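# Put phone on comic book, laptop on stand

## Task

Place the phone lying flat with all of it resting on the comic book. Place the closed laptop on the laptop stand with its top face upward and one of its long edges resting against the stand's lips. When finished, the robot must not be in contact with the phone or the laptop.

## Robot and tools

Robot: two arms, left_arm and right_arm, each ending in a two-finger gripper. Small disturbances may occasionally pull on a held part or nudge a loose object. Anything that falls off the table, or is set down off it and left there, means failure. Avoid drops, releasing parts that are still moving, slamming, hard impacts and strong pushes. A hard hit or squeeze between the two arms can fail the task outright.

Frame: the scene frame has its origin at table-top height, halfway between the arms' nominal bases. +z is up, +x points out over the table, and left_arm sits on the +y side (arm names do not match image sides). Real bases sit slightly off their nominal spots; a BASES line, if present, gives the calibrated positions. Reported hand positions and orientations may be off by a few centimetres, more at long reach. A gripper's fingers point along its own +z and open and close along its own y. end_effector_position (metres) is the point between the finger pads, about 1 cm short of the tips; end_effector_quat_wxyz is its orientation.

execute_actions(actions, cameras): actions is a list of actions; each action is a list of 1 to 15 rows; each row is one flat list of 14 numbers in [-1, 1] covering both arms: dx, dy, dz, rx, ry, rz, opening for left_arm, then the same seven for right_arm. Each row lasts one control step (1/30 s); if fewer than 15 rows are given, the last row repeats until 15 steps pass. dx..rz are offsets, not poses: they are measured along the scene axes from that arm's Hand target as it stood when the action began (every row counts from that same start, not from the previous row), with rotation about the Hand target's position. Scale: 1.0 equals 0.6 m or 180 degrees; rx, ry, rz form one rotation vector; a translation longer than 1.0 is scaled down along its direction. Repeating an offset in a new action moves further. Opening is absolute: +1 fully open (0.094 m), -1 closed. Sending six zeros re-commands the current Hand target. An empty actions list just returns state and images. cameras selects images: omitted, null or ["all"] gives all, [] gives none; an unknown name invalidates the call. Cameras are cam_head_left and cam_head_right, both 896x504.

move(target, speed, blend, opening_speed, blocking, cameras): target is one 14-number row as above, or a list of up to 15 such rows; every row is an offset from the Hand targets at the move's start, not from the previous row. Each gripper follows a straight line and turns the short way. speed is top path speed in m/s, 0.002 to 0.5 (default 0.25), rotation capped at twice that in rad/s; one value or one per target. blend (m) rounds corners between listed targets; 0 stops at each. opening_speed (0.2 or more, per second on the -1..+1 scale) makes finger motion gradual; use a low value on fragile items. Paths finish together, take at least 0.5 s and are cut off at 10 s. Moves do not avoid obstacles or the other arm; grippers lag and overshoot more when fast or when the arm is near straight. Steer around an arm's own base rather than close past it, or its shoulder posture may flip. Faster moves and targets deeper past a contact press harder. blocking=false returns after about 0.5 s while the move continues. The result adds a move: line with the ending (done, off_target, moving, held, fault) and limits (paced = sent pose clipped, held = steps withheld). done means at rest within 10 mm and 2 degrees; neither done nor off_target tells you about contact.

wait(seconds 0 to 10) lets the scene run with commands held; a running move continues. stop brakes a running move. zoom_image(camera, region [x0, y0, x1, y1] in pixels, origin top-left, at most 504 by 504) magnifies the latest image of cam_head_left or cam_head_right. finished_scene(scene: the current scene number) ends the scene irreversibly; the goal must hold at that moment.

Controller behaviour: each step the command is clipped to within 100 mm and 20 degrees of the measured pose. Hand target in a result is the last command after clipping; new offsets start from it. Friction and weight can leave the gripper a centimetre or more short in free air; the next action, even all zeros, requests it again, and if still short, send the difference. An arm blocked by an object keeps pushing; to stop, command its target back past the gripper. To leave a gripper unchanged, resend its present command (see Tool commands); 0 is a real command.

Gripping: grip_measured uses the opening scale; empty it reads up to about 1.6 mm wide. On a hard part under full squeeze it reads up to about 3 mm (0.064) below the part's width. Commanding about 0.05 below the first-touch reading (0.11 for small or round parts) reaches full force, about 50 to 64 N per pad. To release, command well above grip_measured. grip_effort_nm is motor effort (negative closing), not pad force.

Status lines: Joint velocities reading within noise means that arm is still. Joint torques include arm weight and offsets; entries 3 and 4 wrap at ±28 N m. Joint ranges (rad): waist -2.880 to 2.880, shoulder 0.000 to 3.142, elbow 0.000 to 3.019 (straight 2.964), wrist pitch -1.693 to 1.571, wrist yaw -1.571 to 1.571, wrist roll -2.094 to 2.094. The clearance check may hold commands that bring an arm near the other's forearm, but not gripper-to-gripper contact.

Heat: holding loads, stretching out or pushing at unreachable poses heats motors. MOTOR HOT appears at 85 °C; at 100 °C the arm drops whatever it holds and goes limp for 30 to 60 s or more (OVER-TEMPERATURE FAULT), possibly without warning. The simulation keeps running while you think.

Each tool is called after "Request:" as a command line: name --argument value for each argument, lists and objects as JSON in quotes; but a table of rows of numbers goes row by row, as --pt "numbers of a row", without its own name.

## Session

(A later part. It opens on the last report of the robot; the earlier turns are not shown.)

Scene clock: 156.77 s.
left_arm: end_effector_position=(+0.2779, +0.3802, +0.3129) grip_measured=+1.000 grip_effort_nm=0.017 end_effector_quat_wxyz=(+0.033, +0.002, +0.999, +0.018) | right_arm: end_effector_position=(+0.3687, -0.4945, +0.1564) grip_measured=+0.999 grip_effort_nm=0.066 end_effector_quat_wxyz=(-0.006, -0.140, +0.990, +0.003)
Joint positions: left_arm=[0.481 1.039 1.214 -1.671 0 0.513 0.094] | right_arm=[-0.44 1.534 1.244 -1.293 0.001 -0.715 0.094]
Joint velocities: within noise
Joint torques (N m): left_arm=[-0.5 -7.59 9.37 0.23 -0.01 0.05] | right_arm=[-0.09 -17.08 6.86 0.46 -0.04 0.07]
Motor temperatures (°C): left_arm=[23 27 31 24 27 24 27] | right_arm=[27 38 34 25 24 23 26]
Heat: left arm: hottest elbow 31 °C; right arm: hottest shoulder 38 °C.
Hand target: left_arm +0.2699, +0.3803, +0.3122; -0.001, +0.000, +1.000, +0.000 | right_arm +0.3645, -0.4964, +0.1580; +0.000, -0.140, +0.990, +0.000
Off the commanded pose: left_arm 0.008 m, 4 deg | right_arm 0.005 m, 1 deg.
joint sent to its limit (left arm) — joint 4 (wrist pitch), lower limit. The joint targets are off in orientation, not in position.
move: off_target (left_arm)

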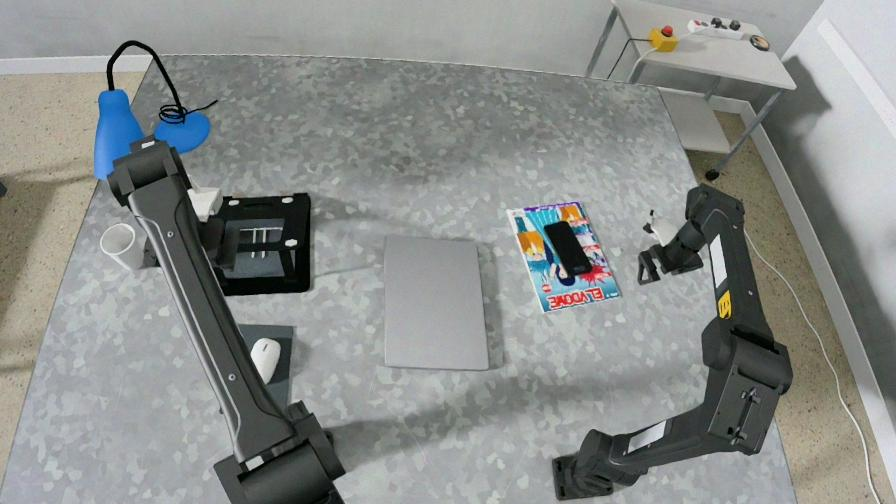

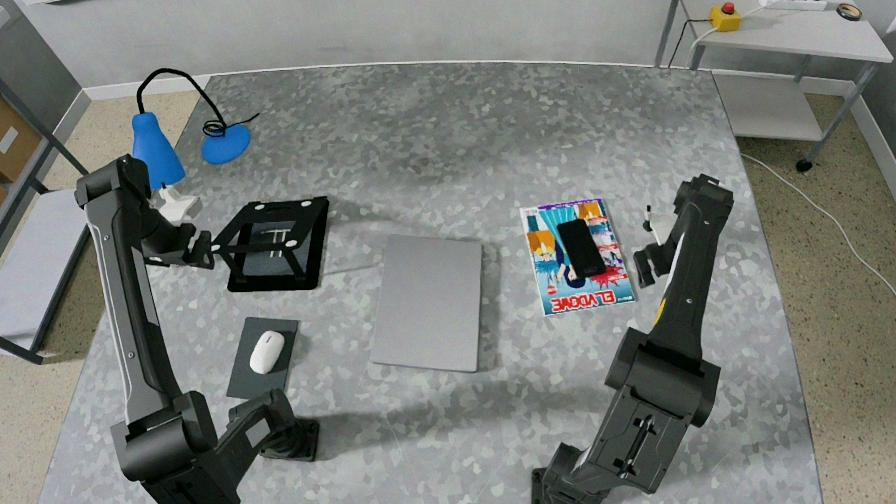

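Request:
move --target '[0.017,-0.37,-0.27,0,0,0,-1,0.226,0.48,-0.013,0,0,-0.089,-1]' --speed 0.2

Request:
zoom_image --camera "cam_head_left" --region '[320, 160, 560, 390]'

Request:
zoom_image --camera "cam_head_right" --region '[320, 160, 560, 390]'

Scene clock: 185.03 s.
left_arm: end_effector_position=(+0.2804, +0.1618, +0.1550) grip_measured=-0.987 grip_effort_nm=-0.686 end_effector_quat_wxyz=(+0.000, -0.003, +1.000, -0.002) | right_arm: end_effector_position=(+0.4811, -0.2130, +0.1420) grip_measured=-0.992 grip_effort_nm=-0.447 end_effector_quat_wxyz=(-0.011, -0.003, +1.000, -0.001)
Joint positions: left_arm=[-0.338 1.047 0.805 -1.327 0.004 -0.315 0.001] | right_arm=[0.182 1.751 1.478 -1.319 -0.002 0.181 0]
Joint velocities: within noise
Joint torques (N m): left_arm=[-2.26 -6.07 9.43 0.85 -0.14 -0.08] | right_arm=[0.85 -17.08 12.33 -0.24 0.11 0.25]
Motor temperatures (°C): left_arm=[23 26 31 24 27 24 27] | right_arm=[27 37 35 25 24 23 25]
Heat: left arm: hottest elbow 31 °C; right arm: hottest shoulder 37 °C.
Hand target: left_arm +0.2801, +0.1582, +0.1502; -0.001, +0.000, +1.000, +0.000 | right_arm +0.5000, -0.2082, +0.1504; +0.000, -0.001, +1.000, +0.000
Off the commanded pose: left_arm 0.006 m, 0 deg | right_arm 0.021 m, 1 deg.
move: off_target (right_arm)

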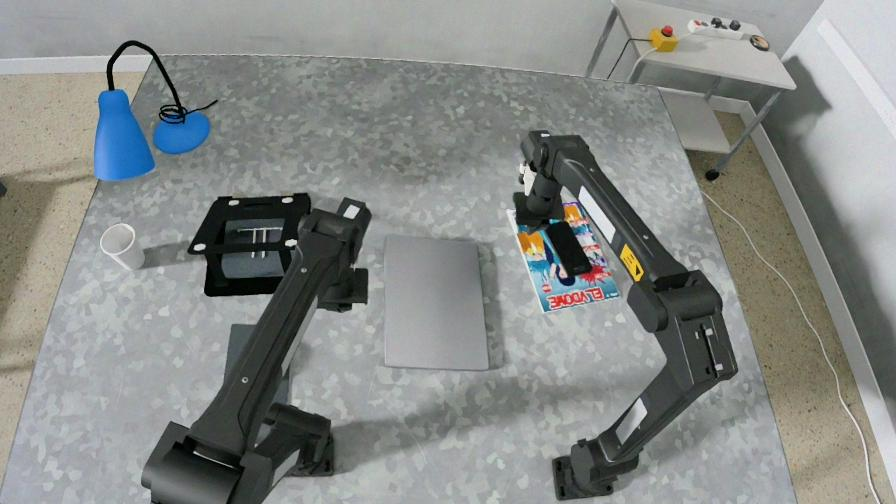

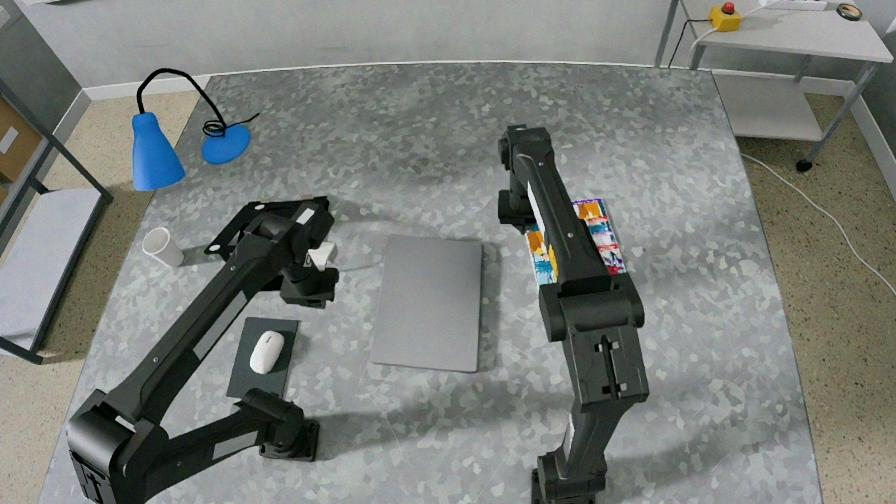

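Scaled by 2.100.

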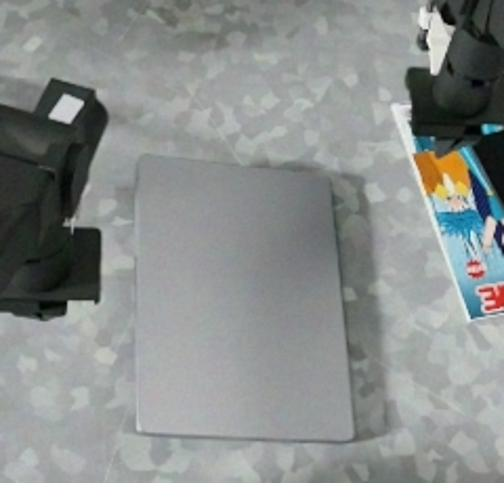

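Scaled by 2.100.

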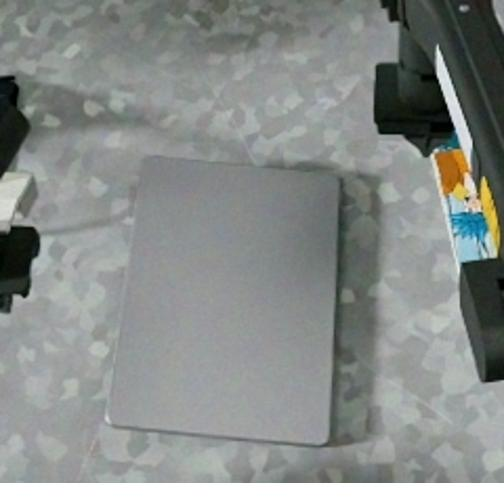

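Request:
move --target '[-0.02,-0.02,-0.215,0,0,0,-1,0,0.01,-0.215,0,0,0,-1]' --speed 0.1

Request:
zoom_image --camera "cam_head_left" --region '[320, 160, 560, 390]'

Request:
zoom_image --camera "cam_head_right" --region '[320, 160, 560, 390]'

Scene clock: 192.77 s.
left_arm: end_effector_position=(+0.2711, +0.1489, +0.0261) grip_measured=-0.987 grip_effort_nm=-0.691 end_effector_quat_wxyz=(+0.001, -0.003, +1.000, -0.002) | right_arm: end_effector_position=(+0.5045, -0.2069, +0.0377) grip_measured=-0.992 grip_effort_nm=-0.442 end_effector_quat_wxyz=(+0.011, +0.001, +1.000, +0.003)
Joint positions: left_arm=[-0.397 1.228 0.555 -0.894 0.004 -0.374 0.001] | right_arm=[0.185 1.886 1.377 -1.039 -0.002 0.192 0]
Joint velocities: within noise
Joint torques (N m): left_arm=[-2.32 -6.36 7.53 0.7 -0.1 -0.1] | right_arm=[1.38 -19.14 6.46 0.53 0.11 0.22]
Motor temperatures (°C): left_arm=[23 26 31 24 27 24 27] | right_arm=[27 37 36 25 24 23 25]
Heat: left arm: hottest elbow 31 °C; right arm: hottest shoulder 37 °C.
Hand target: left_arm +0.2682, +0.1462, +0.0212; -0.001, +0.000, +1.000, +0.000 | right_arm +0.5001, -0.2023, +0.0213; +0.000, +0.000, +1.000, +0.000
Off the commanded pose: left_arm 0.006 m, 0 deg | right_arm 0.017 m, 1 deg.
move: off_target (right_arm)

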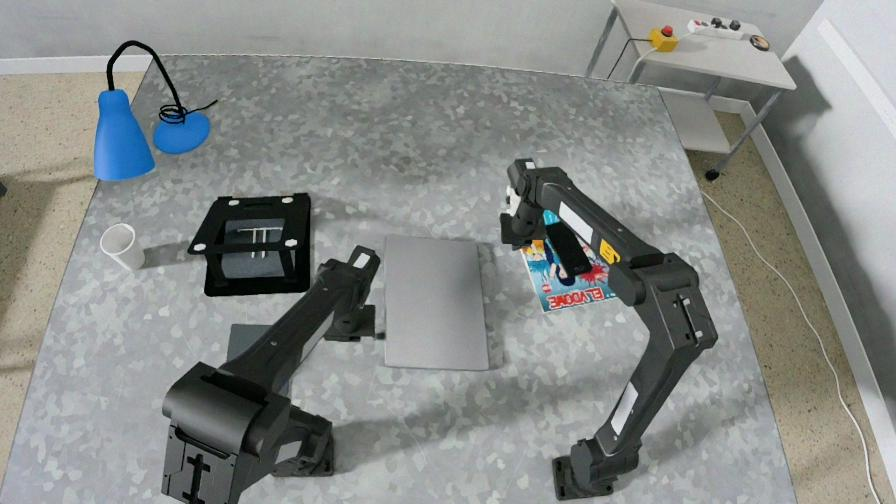

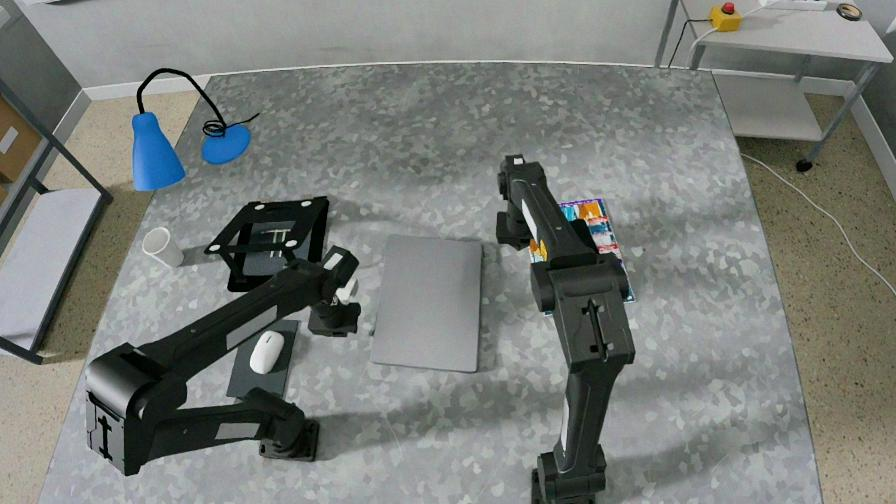

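Scaled by 2.100.

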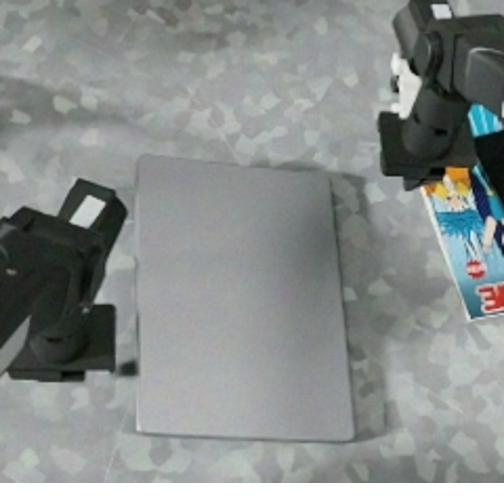

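Scaled by 2.100.

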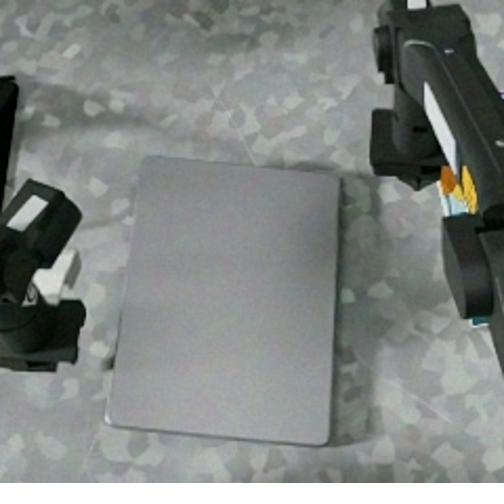

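Request:
move --pt "0 0 -0.012 0 0 0 -1 0 0.05 -0.027 0 0 0 -1" --pt "-0.047 -0.065 -0.012 0 0 0 -1 0.05 0.187 -0.027 0 0 0 -1" --pt "-0.083 -0.127 -0.012 0 0 0 -1 0.083 0.262 -0.027 0 0 0 -1" --speed 0.07 --blend 0.02

Request:
zoom_image --camera "cam_head_left" --region '[320, 160, 560, 390]'

Scene clock: 204.23 s.
left_arm: end_effector_position=(+0.2180, +0.0756, +0.0158) grip_measured=-0.987 grip_effort_nm=-0.686 end_effector_quat_wxyz=(-0.004, -0.004, +1.000, +0.001) | right_arm: end_effector_position=(+0.5422, -0.0631, +0.0160) grip_measured=-0.992 grip_effort_nm=-0.442 end_effector_quat_wxyz=(+0.004, +0.005, +1.000, -0.002)
Joint positions: left_arm=[-0.753 1.241 0.531 -0.868 0.003 -0.732 0.001] | right_arm=[0.404 2.107 1.676 -1.135 0.007 0.419 0]
Joint velocities: within noise
Joint torques (N m): left_arm=[-2.67 -7.12 8.29 0.76 -0.14 -0.08] | right_arm=[1.9 -20.48 11.17 -0.14 -0.18 0.25]
Motor temperatures (°C): left_arm=[23 26 31 24 27 24 27] | right_arm=[27 37 35 25 24 23 25]
Heat: left arm: hottest elbow 31 °C; right arm: hottest shoulder 37 °C.
Hand target: left_arm +0.2184, +0.0701, +0.0140; -0.001, +0.000, +1.000, +0.000 | right_arm +0.5497, -0.0451, +0.0051; +0.000, +0.000, +1.000, +0.000
Off the commanded pose: left_arm 0.006 m, 1 deg | right_arm 0.022 m, 1 deg.
move: off_target (right_arm); blend cut to 0.0172 m at target 1

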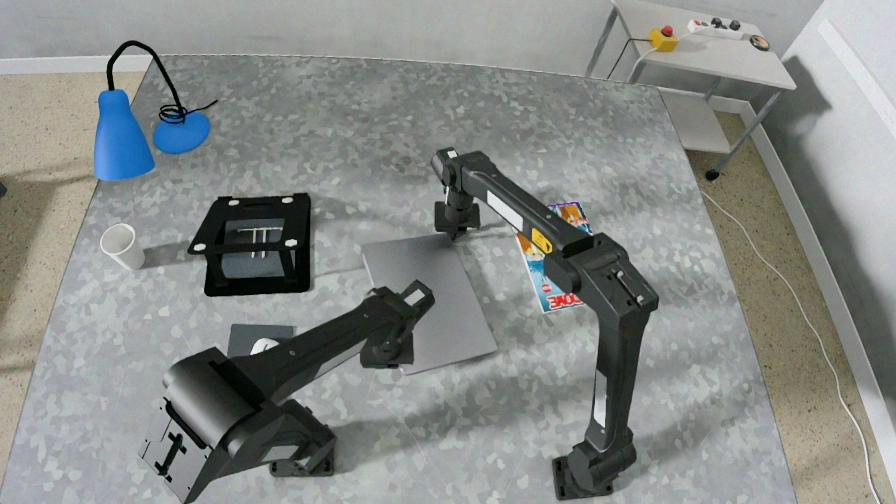

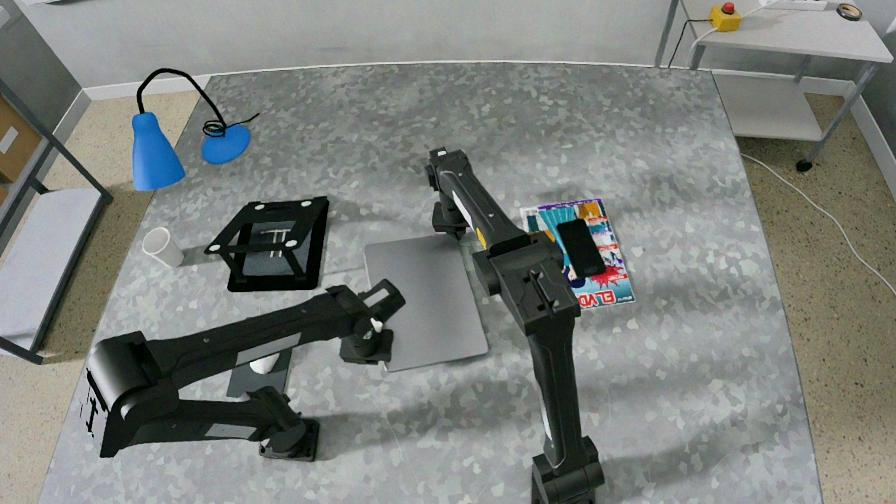

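Scaled by 2.100.

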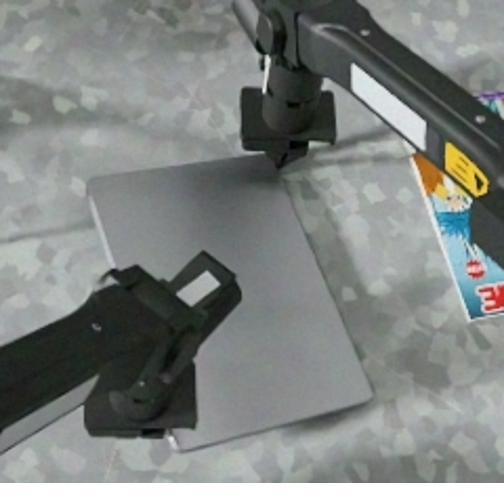

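Request:
move --pt "0 -0.052 0 0 0 0 -1 -0.008 0.04 0.008 0 0 0 -1" --pt "-0.014 -0.117 0 0 0 0 -1 -0.001 0.105 0.008 0 0 0 -1" --speed 0.06 --blend 0.02

Request:
zoom_image --camera "cam_head_left" --region '[320, 160, 560, 390]'

Scene clock: 212.43 s.
left_arm: end_effector_position=(+0.1974, +0.0250, +0.0095) grip_measured=-0.987 grip_effort_nm=-0.686 end_effector_quat_wxyz=(-0.013, -0.004, +1.000, +0.018) | right_arm: end_effector_position=(+0.5488, +0.0001, +0.0234) grip_measured=-0.992 grip_effort_nm=-0.437 end_effector_quat_wxyz=(+0.011, +0.006, +1.000, +0.000)
Joint positions: left_arm=[-0.945 1.35 0.601 -0.866 -0.001 -0.924 0.001] | right_arm=[0.49 2.175 1.816 -1.192 0.01 0.507 0]
Joint velocities: within noise
Joint torques (N m): left_arm=[-2.49 -6.53 12.23 0.96 0.05 -0.06] | right_arm=[1.96 -21.95 11 -0.43 -0.26 0.25]
Motor temperatures (°C): left_arm=[23 26 31 24 27 24 27] | right_arm=[27 37 37 25 24 23 25]
Heat: left arm: hottest elbow 31 °C; right arm: hottest shoulder 37 °C.
Hand target: left_arm +0.2100, -0.0002, +0.0140; -0.001, +0.000, +1.000, +0.000 | right_arm +0.5491, +0.0180, +0.0099; +0.000, +0.000, +1.000, +0.000
Off the commanded pose: left_arm 0.028 m, 2 deg | right_arm 0.022 m, 1 deg.
move: off_target (left_arm, right_arm); blend cut to 0.0156 m at target 1

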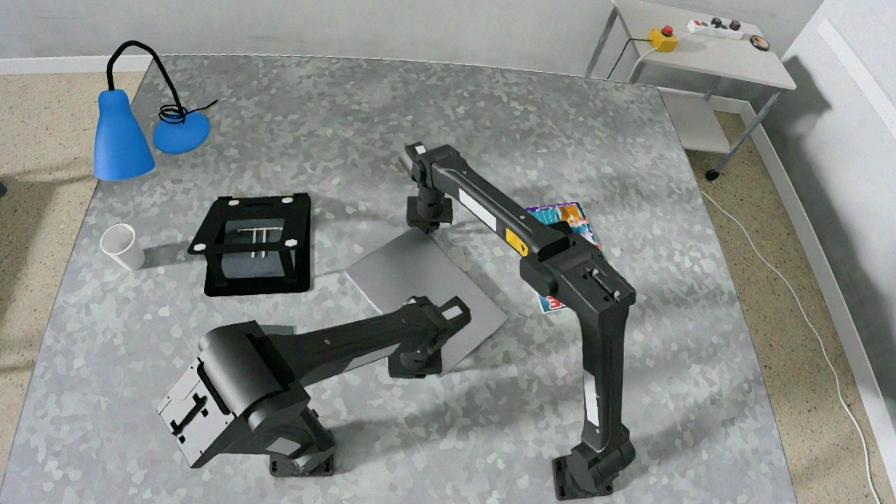

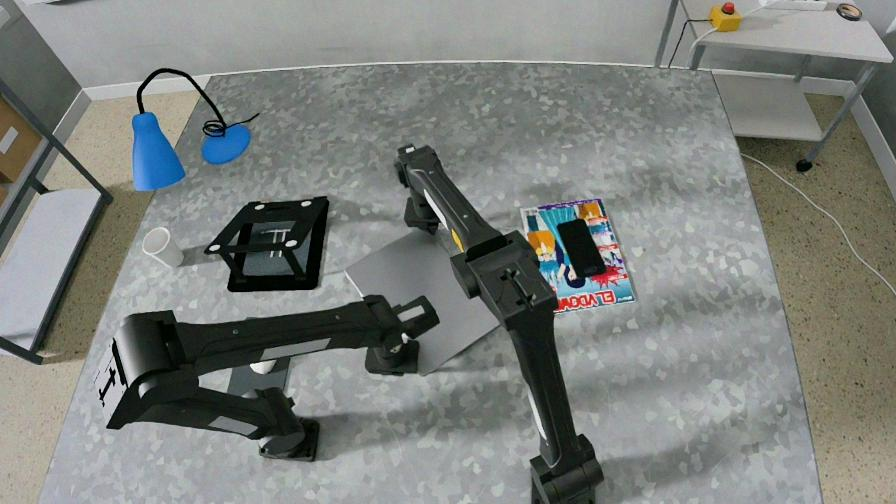

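Scaled by 2.100.

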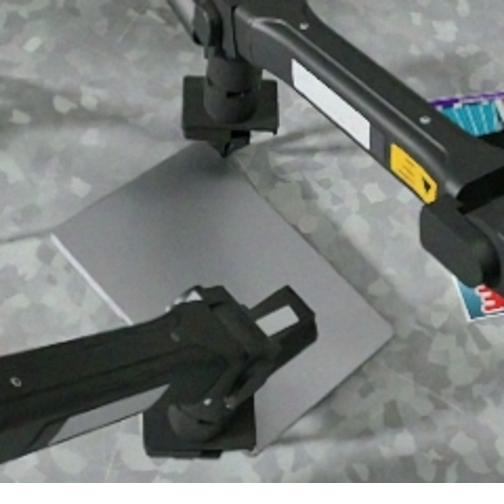

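Request:
move --pt "-0.02 0.02 0.333 0 0 0 -1 0.01 -0.03 0.333 0 0 0 -1" --pt "0.233 0.417 0.333 0 0 0 -1 -0.332 -0.447 0.333 0 0 0 -1" --pt "0.558 -0.072 0.31 0 0 0 -1 -0.568 0.033 0.31 0 0 0 -1" --speed 0.25 --blend 0.05

Request:
move --target '[0,0,-0.24,0,0,0,-1,0,0,-0.24,0,0,0,-1]' --speed 0.12

Request:
zoom_image --camera "cam_head_left" --region '[320, 160, 560, 390]'

Request:
zoom_image --camera "cam_head_right" --region '[320, 160, 560, 390]'

Scene clock: 232.90 s.
left_arm: end_effector_position=(+0.5296, -0.0316, +0.1797) grip_measured=-0.987 grip_effort_nm=-0.686 end_effector_quat_wxyz=(-0.023, +0.001, +1.000, +0.010) | right_arm: end_effector_position=(+0.1973, +0.0171, +0.1824) grip_measured=-0.992 grip_effort_nm=-0.442 end_effector_quat_wxyz=(-0.013, -0.001, +1.000, -0.017)
Joint positions: left_arm=[-0.529 1.881 1.763 -1.502 0.005 -0.498 0.001] | right_arm=[0.96 1.43 1.2 -1.384 -0.002 0.964 0]
Joint velocities: within noise
Joint torques (N m): left_arm=[-2.37 -19.43 16.54 -0.14 -0.16 -0.05] | right_arm=[0.97 -12.22 12.29 0.23 0.15 0.21]
Motor temperatures (°C): left_arm=[23 26 33 24 27 24 28] | right_arm=[27 38 39 25 24 23 25]
Heat: left arm: hottest elbow 33 °C; right arm: hottest elbow 39 °C.
Hand target: left_arm +0.5449, -0.0432, +0.1999; -0.001, +0.000, +1.000, +0.000 | right_arm +0.2084, +0.0377, +0.1960; +0.000, -0.001, +1.000, +0.000
Off the commanded pose: left_arm 0.028 m, 3 deg | right_arm 0.027 m, 2 deg.
move: off_target (left_arm, right_arm)

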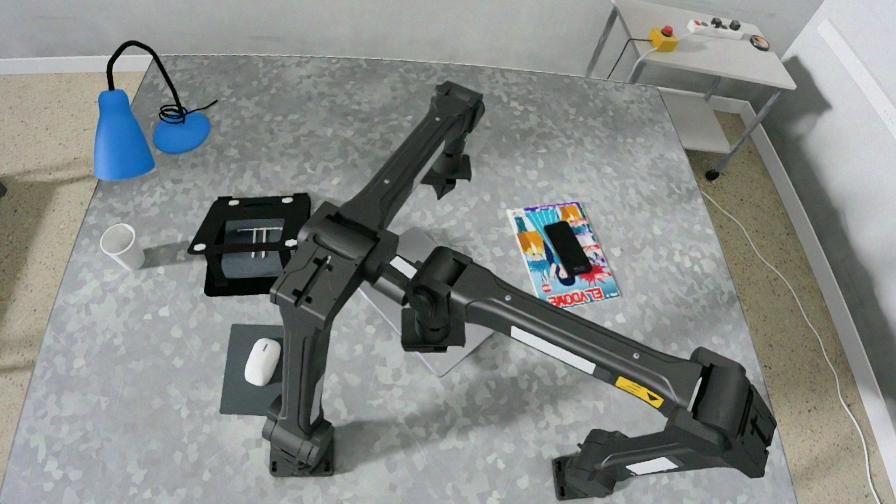

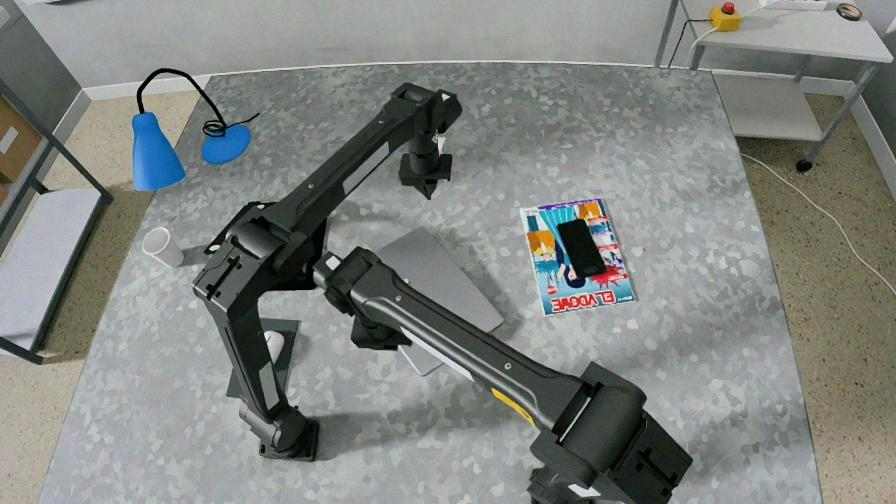

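Scene clock: 234.73 s.
left_arm: end_effector_position=(+0.5461, -0.0405, +0.0618) grip_measured=-0.987 grip_effort_nm=-0.681 end_effector_quat_wxyz=(-0.002, +0.001, +1.000, -0.001) | right_arm: end_effector_position=(+0.2121, +0.0383, +0.0630) grip_measured=-0.992 grip_effort_nm=-0.442 end_effector_quat_wxyz=(+0.004, -0.001, +1.000, +0.008)
Joint positions: left_arm=[-0.529 1.979 1.594 -1.188 0.004 -0.498 0.001] | right_arm=[0.96 1.58 1.029 -1.003 -0.002 0.964 0]
Joint velocities: within noise
Joint torques (N m): left_arm=[-2.14 -20.37 9.17 0.8 -0.18 -0.09] | right_arm=[1.03 -13.1 6.45 0.51 0.15 0.22]
Motor temperatures (°C): left_arm=[23 26 33 24 27 24 28] | right_arm=[27 38 39 25 24 23 25]
Heat: left arm: hottest elbow 33 °C; right arm: hottest elbow 39 °C.
Hand target: left_arm +0.5447, -0.0431, +0.0559; -0.001, +0.000, +1.000, +0.000 | right_arm +0.2083, +0.0377, +0.0519; +0.000, -0.001, +1.000, +0.000
Off the commanded pose: left_arm 0.007 m, 0 deg | right_arm 0.012 m, 1 deg.
move: off_target (right_arm)

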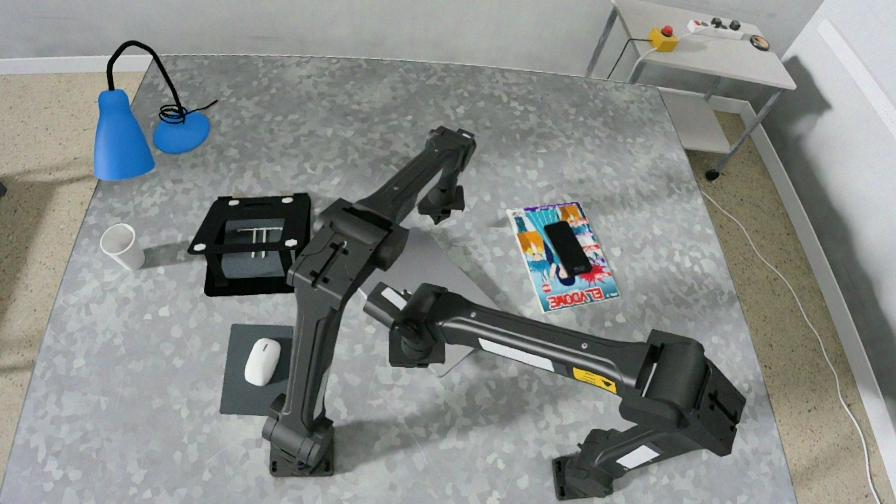

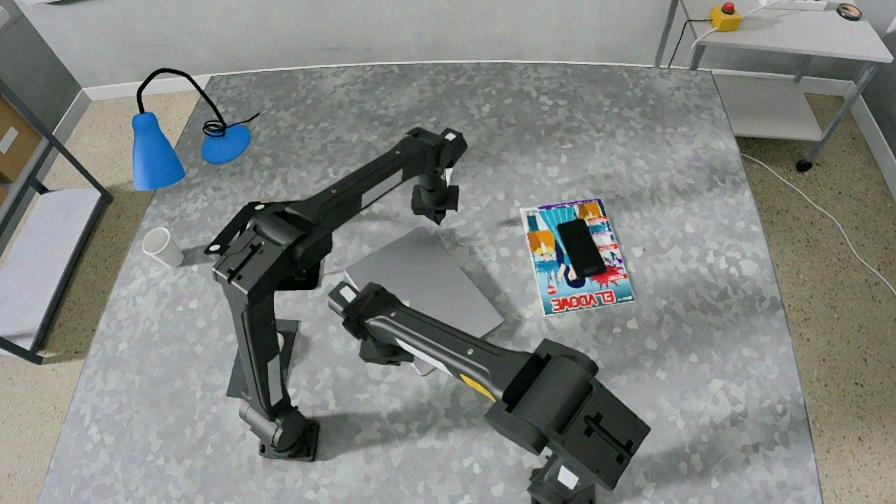

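Scaled by 2.100.

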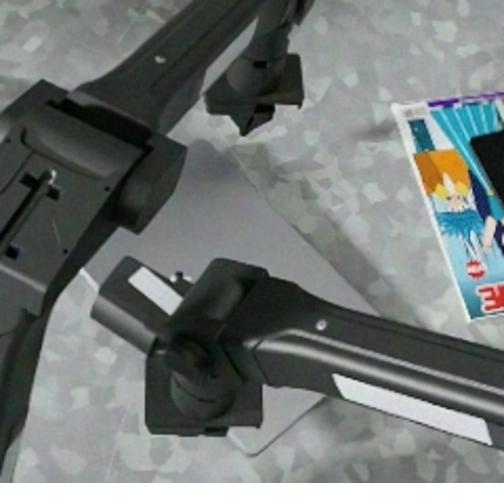

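Scaled by 2.100.

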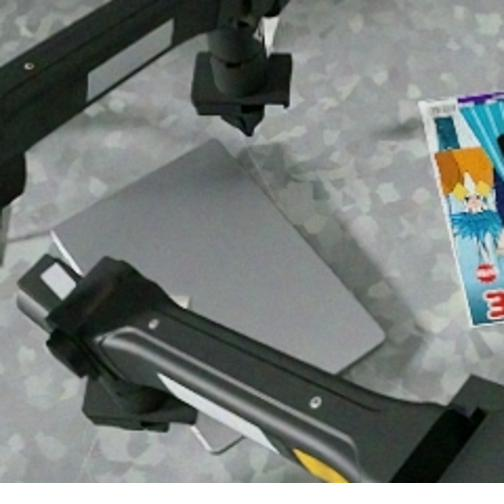

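Request:
move --pt "0.0 -0.05 0 0 0 0 -1 0 0 0 0 0 0 -1" --pt "0.0 -0.05 -0.075 0 0 0 -1 0 0 -0.078 0 0 0 -1" --speed 0.1

Request:
zoom_image --camera "cam_head_left" --region '[320, 160, 560, 390]'

Request:
zoom_image --camera "cam_head_right" --region '[320, 160, 560, 390]'

Scene clock: 241.23 s.
left_arm: end_effector_position=(+0.5425, -0.0679, +0.0149) grip_measured=-0.987 grip_effort_nm=-0.681 end_effector_quat_wxyz=(-0.005, +0.001, +1.000, +0.001) | right_arm: end_effector_position=(+0.2132, +0.0405, +0.0181) grip_measured=-0.992 grip_effort_nm=-0.442 end_effector_quat_wxyz=(+0.006, -0.001, +1.000, +0.010)
Joint positions: left_arm=[-0.572 2.061 1.594 -1.114 0.004 -0.542 0.001] | right_arm=[0.961 1.655 0.981 -0.874 -0.002 0.964 0]
Joint velocities: within noise
Joint torques (N m): left_arm=[-1.61 -20.89 10.11 0.7 -0.13 -0.08] | right_arm=[1.03 -13.92 5.64 0.35 0.17 0.21]
Motor temperatures (°C): left_arm=[23 26 33 24 27 24 28] | right_arm=[27 37 38 25 24 23 25]
Heat: left arm: hottest elbow 33 °C; right arm: hottest elbow 38 °C.
Hand target: left_arm +0.5448, -0.0731, +0.0108; -0.001, +0.000, +1.000, +0.000 | right_arm +0.2083, +0.0376, +0.0052; +0.000, +0.000, +1.000, +0.000
Off the commanded pose: left_arm 0.007 m, 0 deg | right_arm 0.014 m, 1 deg.
move: off_target (right_arm)

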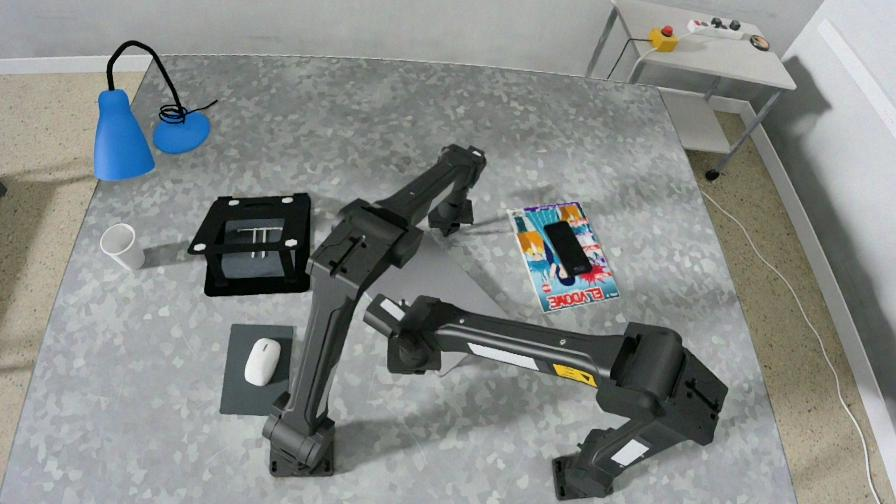

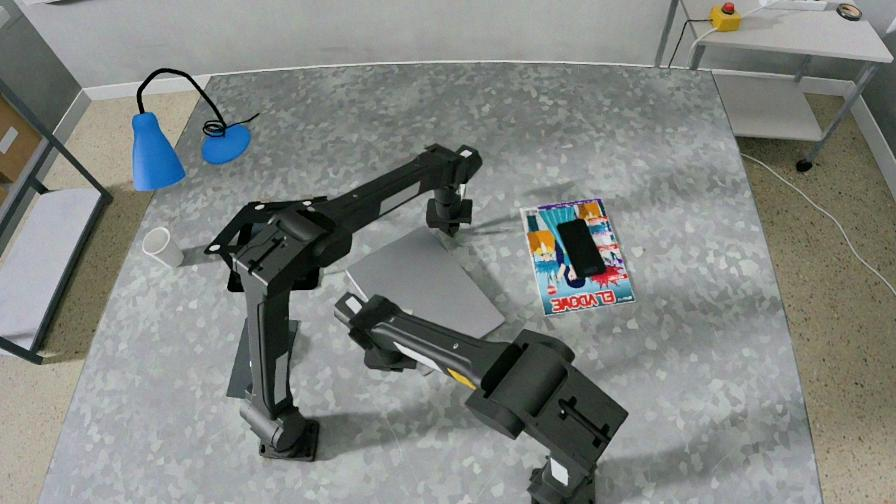

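Scaled by 2.100.

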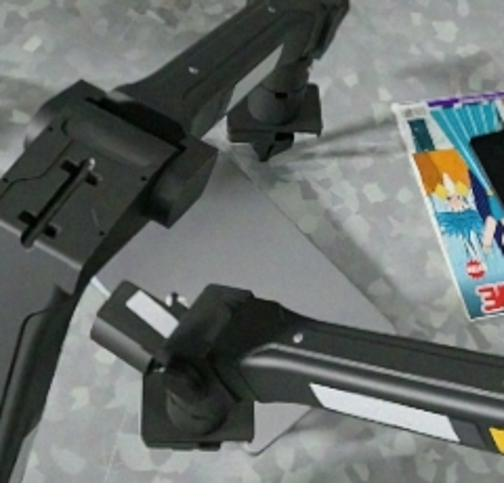

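Scaled by 2.100.

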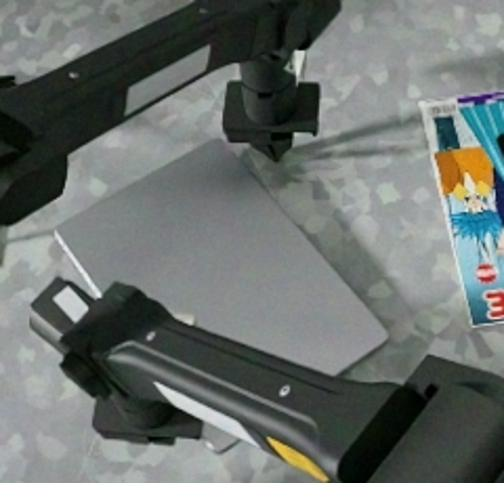

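Request:
move --pt "0.018 0.055 0 0 0 0 -1 0.051 -0.03 0.008 0 0 0 -1" --pt "0.018 0.118 0 0 0 0 -1 0.05 -0.09 0.008 0 0 0 -1" --pt "0.002 0.188 0 0 0 0 -1 0.067 -0.155 0.008 0 0 0 -1" --speed 0.06 --blend 0.02

Request:
zoom_image --camera "cam_head_left" --region '[320, 160, 560, 390]'

Request:
zoom_image --camera "cam_head_right" --region '[320, 160, 560, 390]'

Scene clock: 249.60 s.
left_arm: end_effector_position=(+0.5559, +0.0280, +0.0135) grip_measured=-0.987 grip_effort_nm=-0.681 end_effector_quat_wxyz=(+0.009, +0.001, +1.000, -0.006) | right_arm: end_effector_position=(+0.2471, -0.0472, +0.0111) grip_measured=-0.992 grip_effort_nm=-0.442 end_effector_quat_wxyz=(-0.003, -0.004, +1.000, +0.000)
Joint positions: left_arm=[-0.415 1.973 1.443 -1.019 0.004 -0.384 0.001] | right_arm=[0.754 1.583 0.864 -0.857 -0.004 0.751 0]
Joint velocities: within noise
Joint torques (N m): left_arm=[0.26 -21.07 6.38 0.1 -0.16 0.09] | right_arm=[-0.62 -14.62 4.96 0.44 0.23 0.1]
Motor temperatures (°C): left_arm=[23 27 33 24 27 24 28] | right_arm=[27 37 37 25 24 23 25]
Heat: left arm: hottest elbow 33 °C; right arm: hottest shoulder 37 °C.
Hand target: left_arm +0.5460, +0.0395, +0.0110; -0.001, +0.000, +1.000, +0.000 | right_arm +0.2485, -0.0553, +0.0099; +0.000, -0.001, +1.000, +0.000
Off the commanded pose: left_arm 0.016 m, 1 deg | right_arm 0.008 m, 1 deg.
move: off_target (left_arm); blend cut to 0.0179 m at target 1, 0.0189 m at target 2

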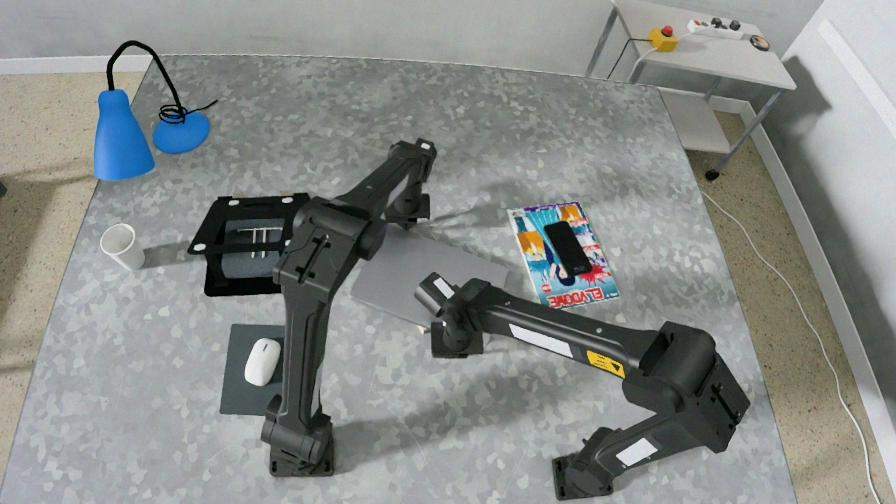

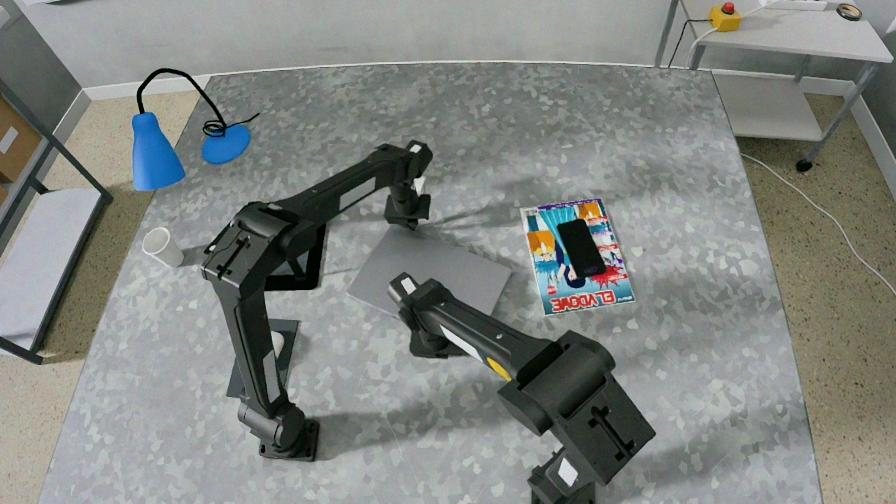

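Scaled by 2.100.

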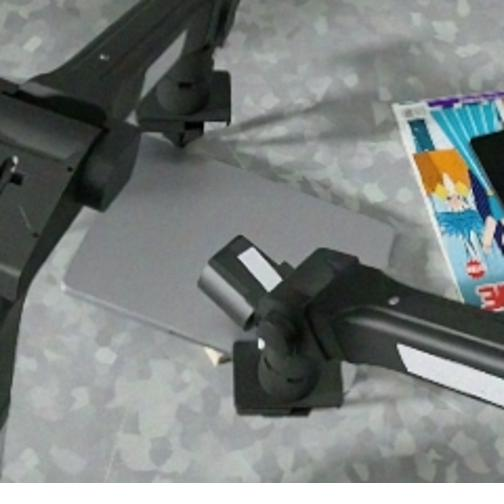

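Scaled by 2.100.

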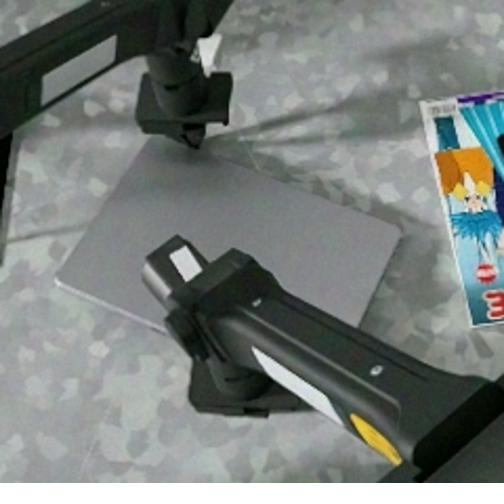

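Request:
move --pt "-0.01 0.045 0 0 0 0 -1 0.04 -0.035 0.008 0 0 0 -1" --pt "-0.035 0.07 0.0 0 0 0 -1 0.085 -0.075 0.008 0 0 0 -1" --speed 0.06 --blend 0.02

Request:
zoom_image --camera "cam_head_left" --region '[320, 160, 560, 390]'

Request:
zoom_image --camera "cam_head_right" --region '[320, 160, 560, 390]'

Scene clock: 257.03 s.
left_arm: end_effector_position=(+0.5390, +0.0775, +0.0130) grip_measured=-0.987 grip_effort_nm=-0.681 end_effector_quat_wxyz=(+0.011, -0.003, +1.000, -0.002) | right_arm: end_effector_position=(+0.2875, -0.0995, +0.0112) grip_measured=-0.992 grip_effort_nm=-0.442 end_effector_quat_wxyz=(-0.004, -0.005, +1.000, -0.001)
Joint positions: left_arm=[-0.343 1.9 1.324 -0.972 -0.004 -0.321 0.001] | right_arm=[0.58 1.582 0.864 -0.861 -0.004 0.574 0]
Joint velocities: within noise
Joint torques (N m): left_arm=[-1.61 -20.84 6.15 0.16 0.19 0.07] | right_arm=[-0.62 -12.92 7.99 -0.14 0.2 0.12]
Motor temperatures (°C): left_arm=[23 28 32 24 27 24 28] | right_arm=[27 36 36 25 24 23 25]
Heat: left arm: hottest elbow 32 °C; right arm: hottest shoulder 36 °C.
Hand target: left_arm +0.5251, +0.0816, +0.0110; -0.001, +0.000, +1.000, +0.000 | right_arm +0.2995, -0.1003, +0.0147; +0.000, -0.001, +1.000, +0.000
Off the commanded pose: left_arm 0.015 m, 1 deg | right_arm 0.013 m, 1 deg.
move: off_target (left_arm, right_arm); blend cut to 0.0162 m at target 1

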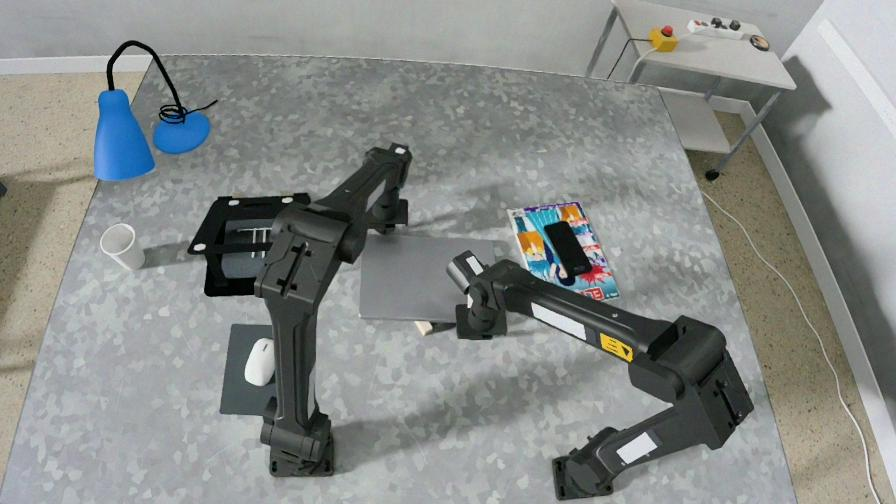

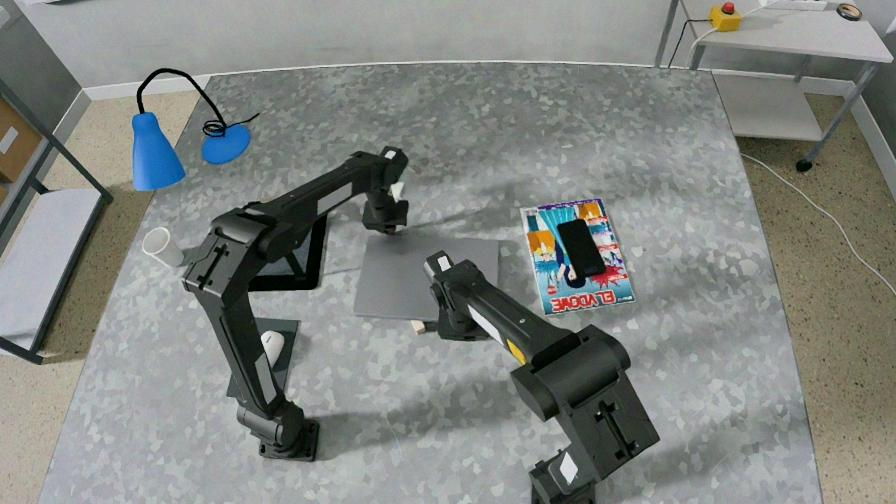

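Scaled by 2.100.

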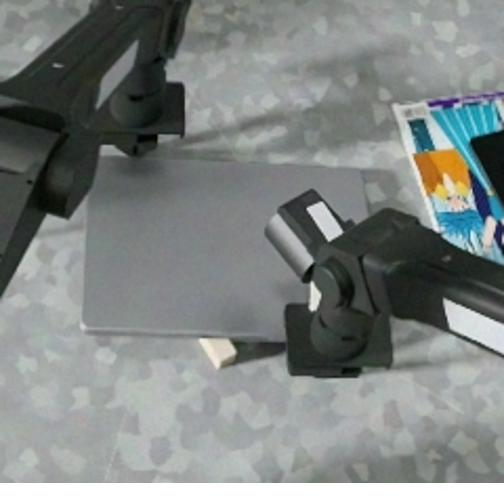

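Scaled by 2.100.

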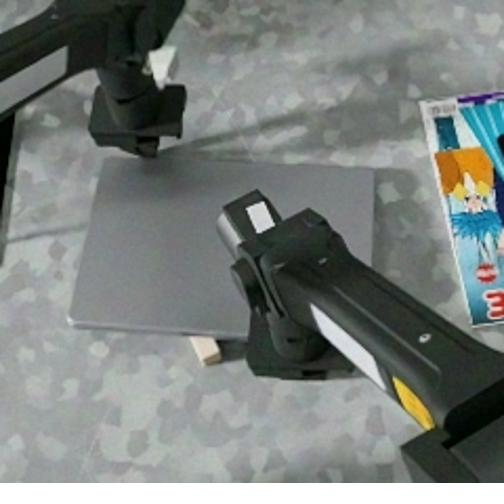

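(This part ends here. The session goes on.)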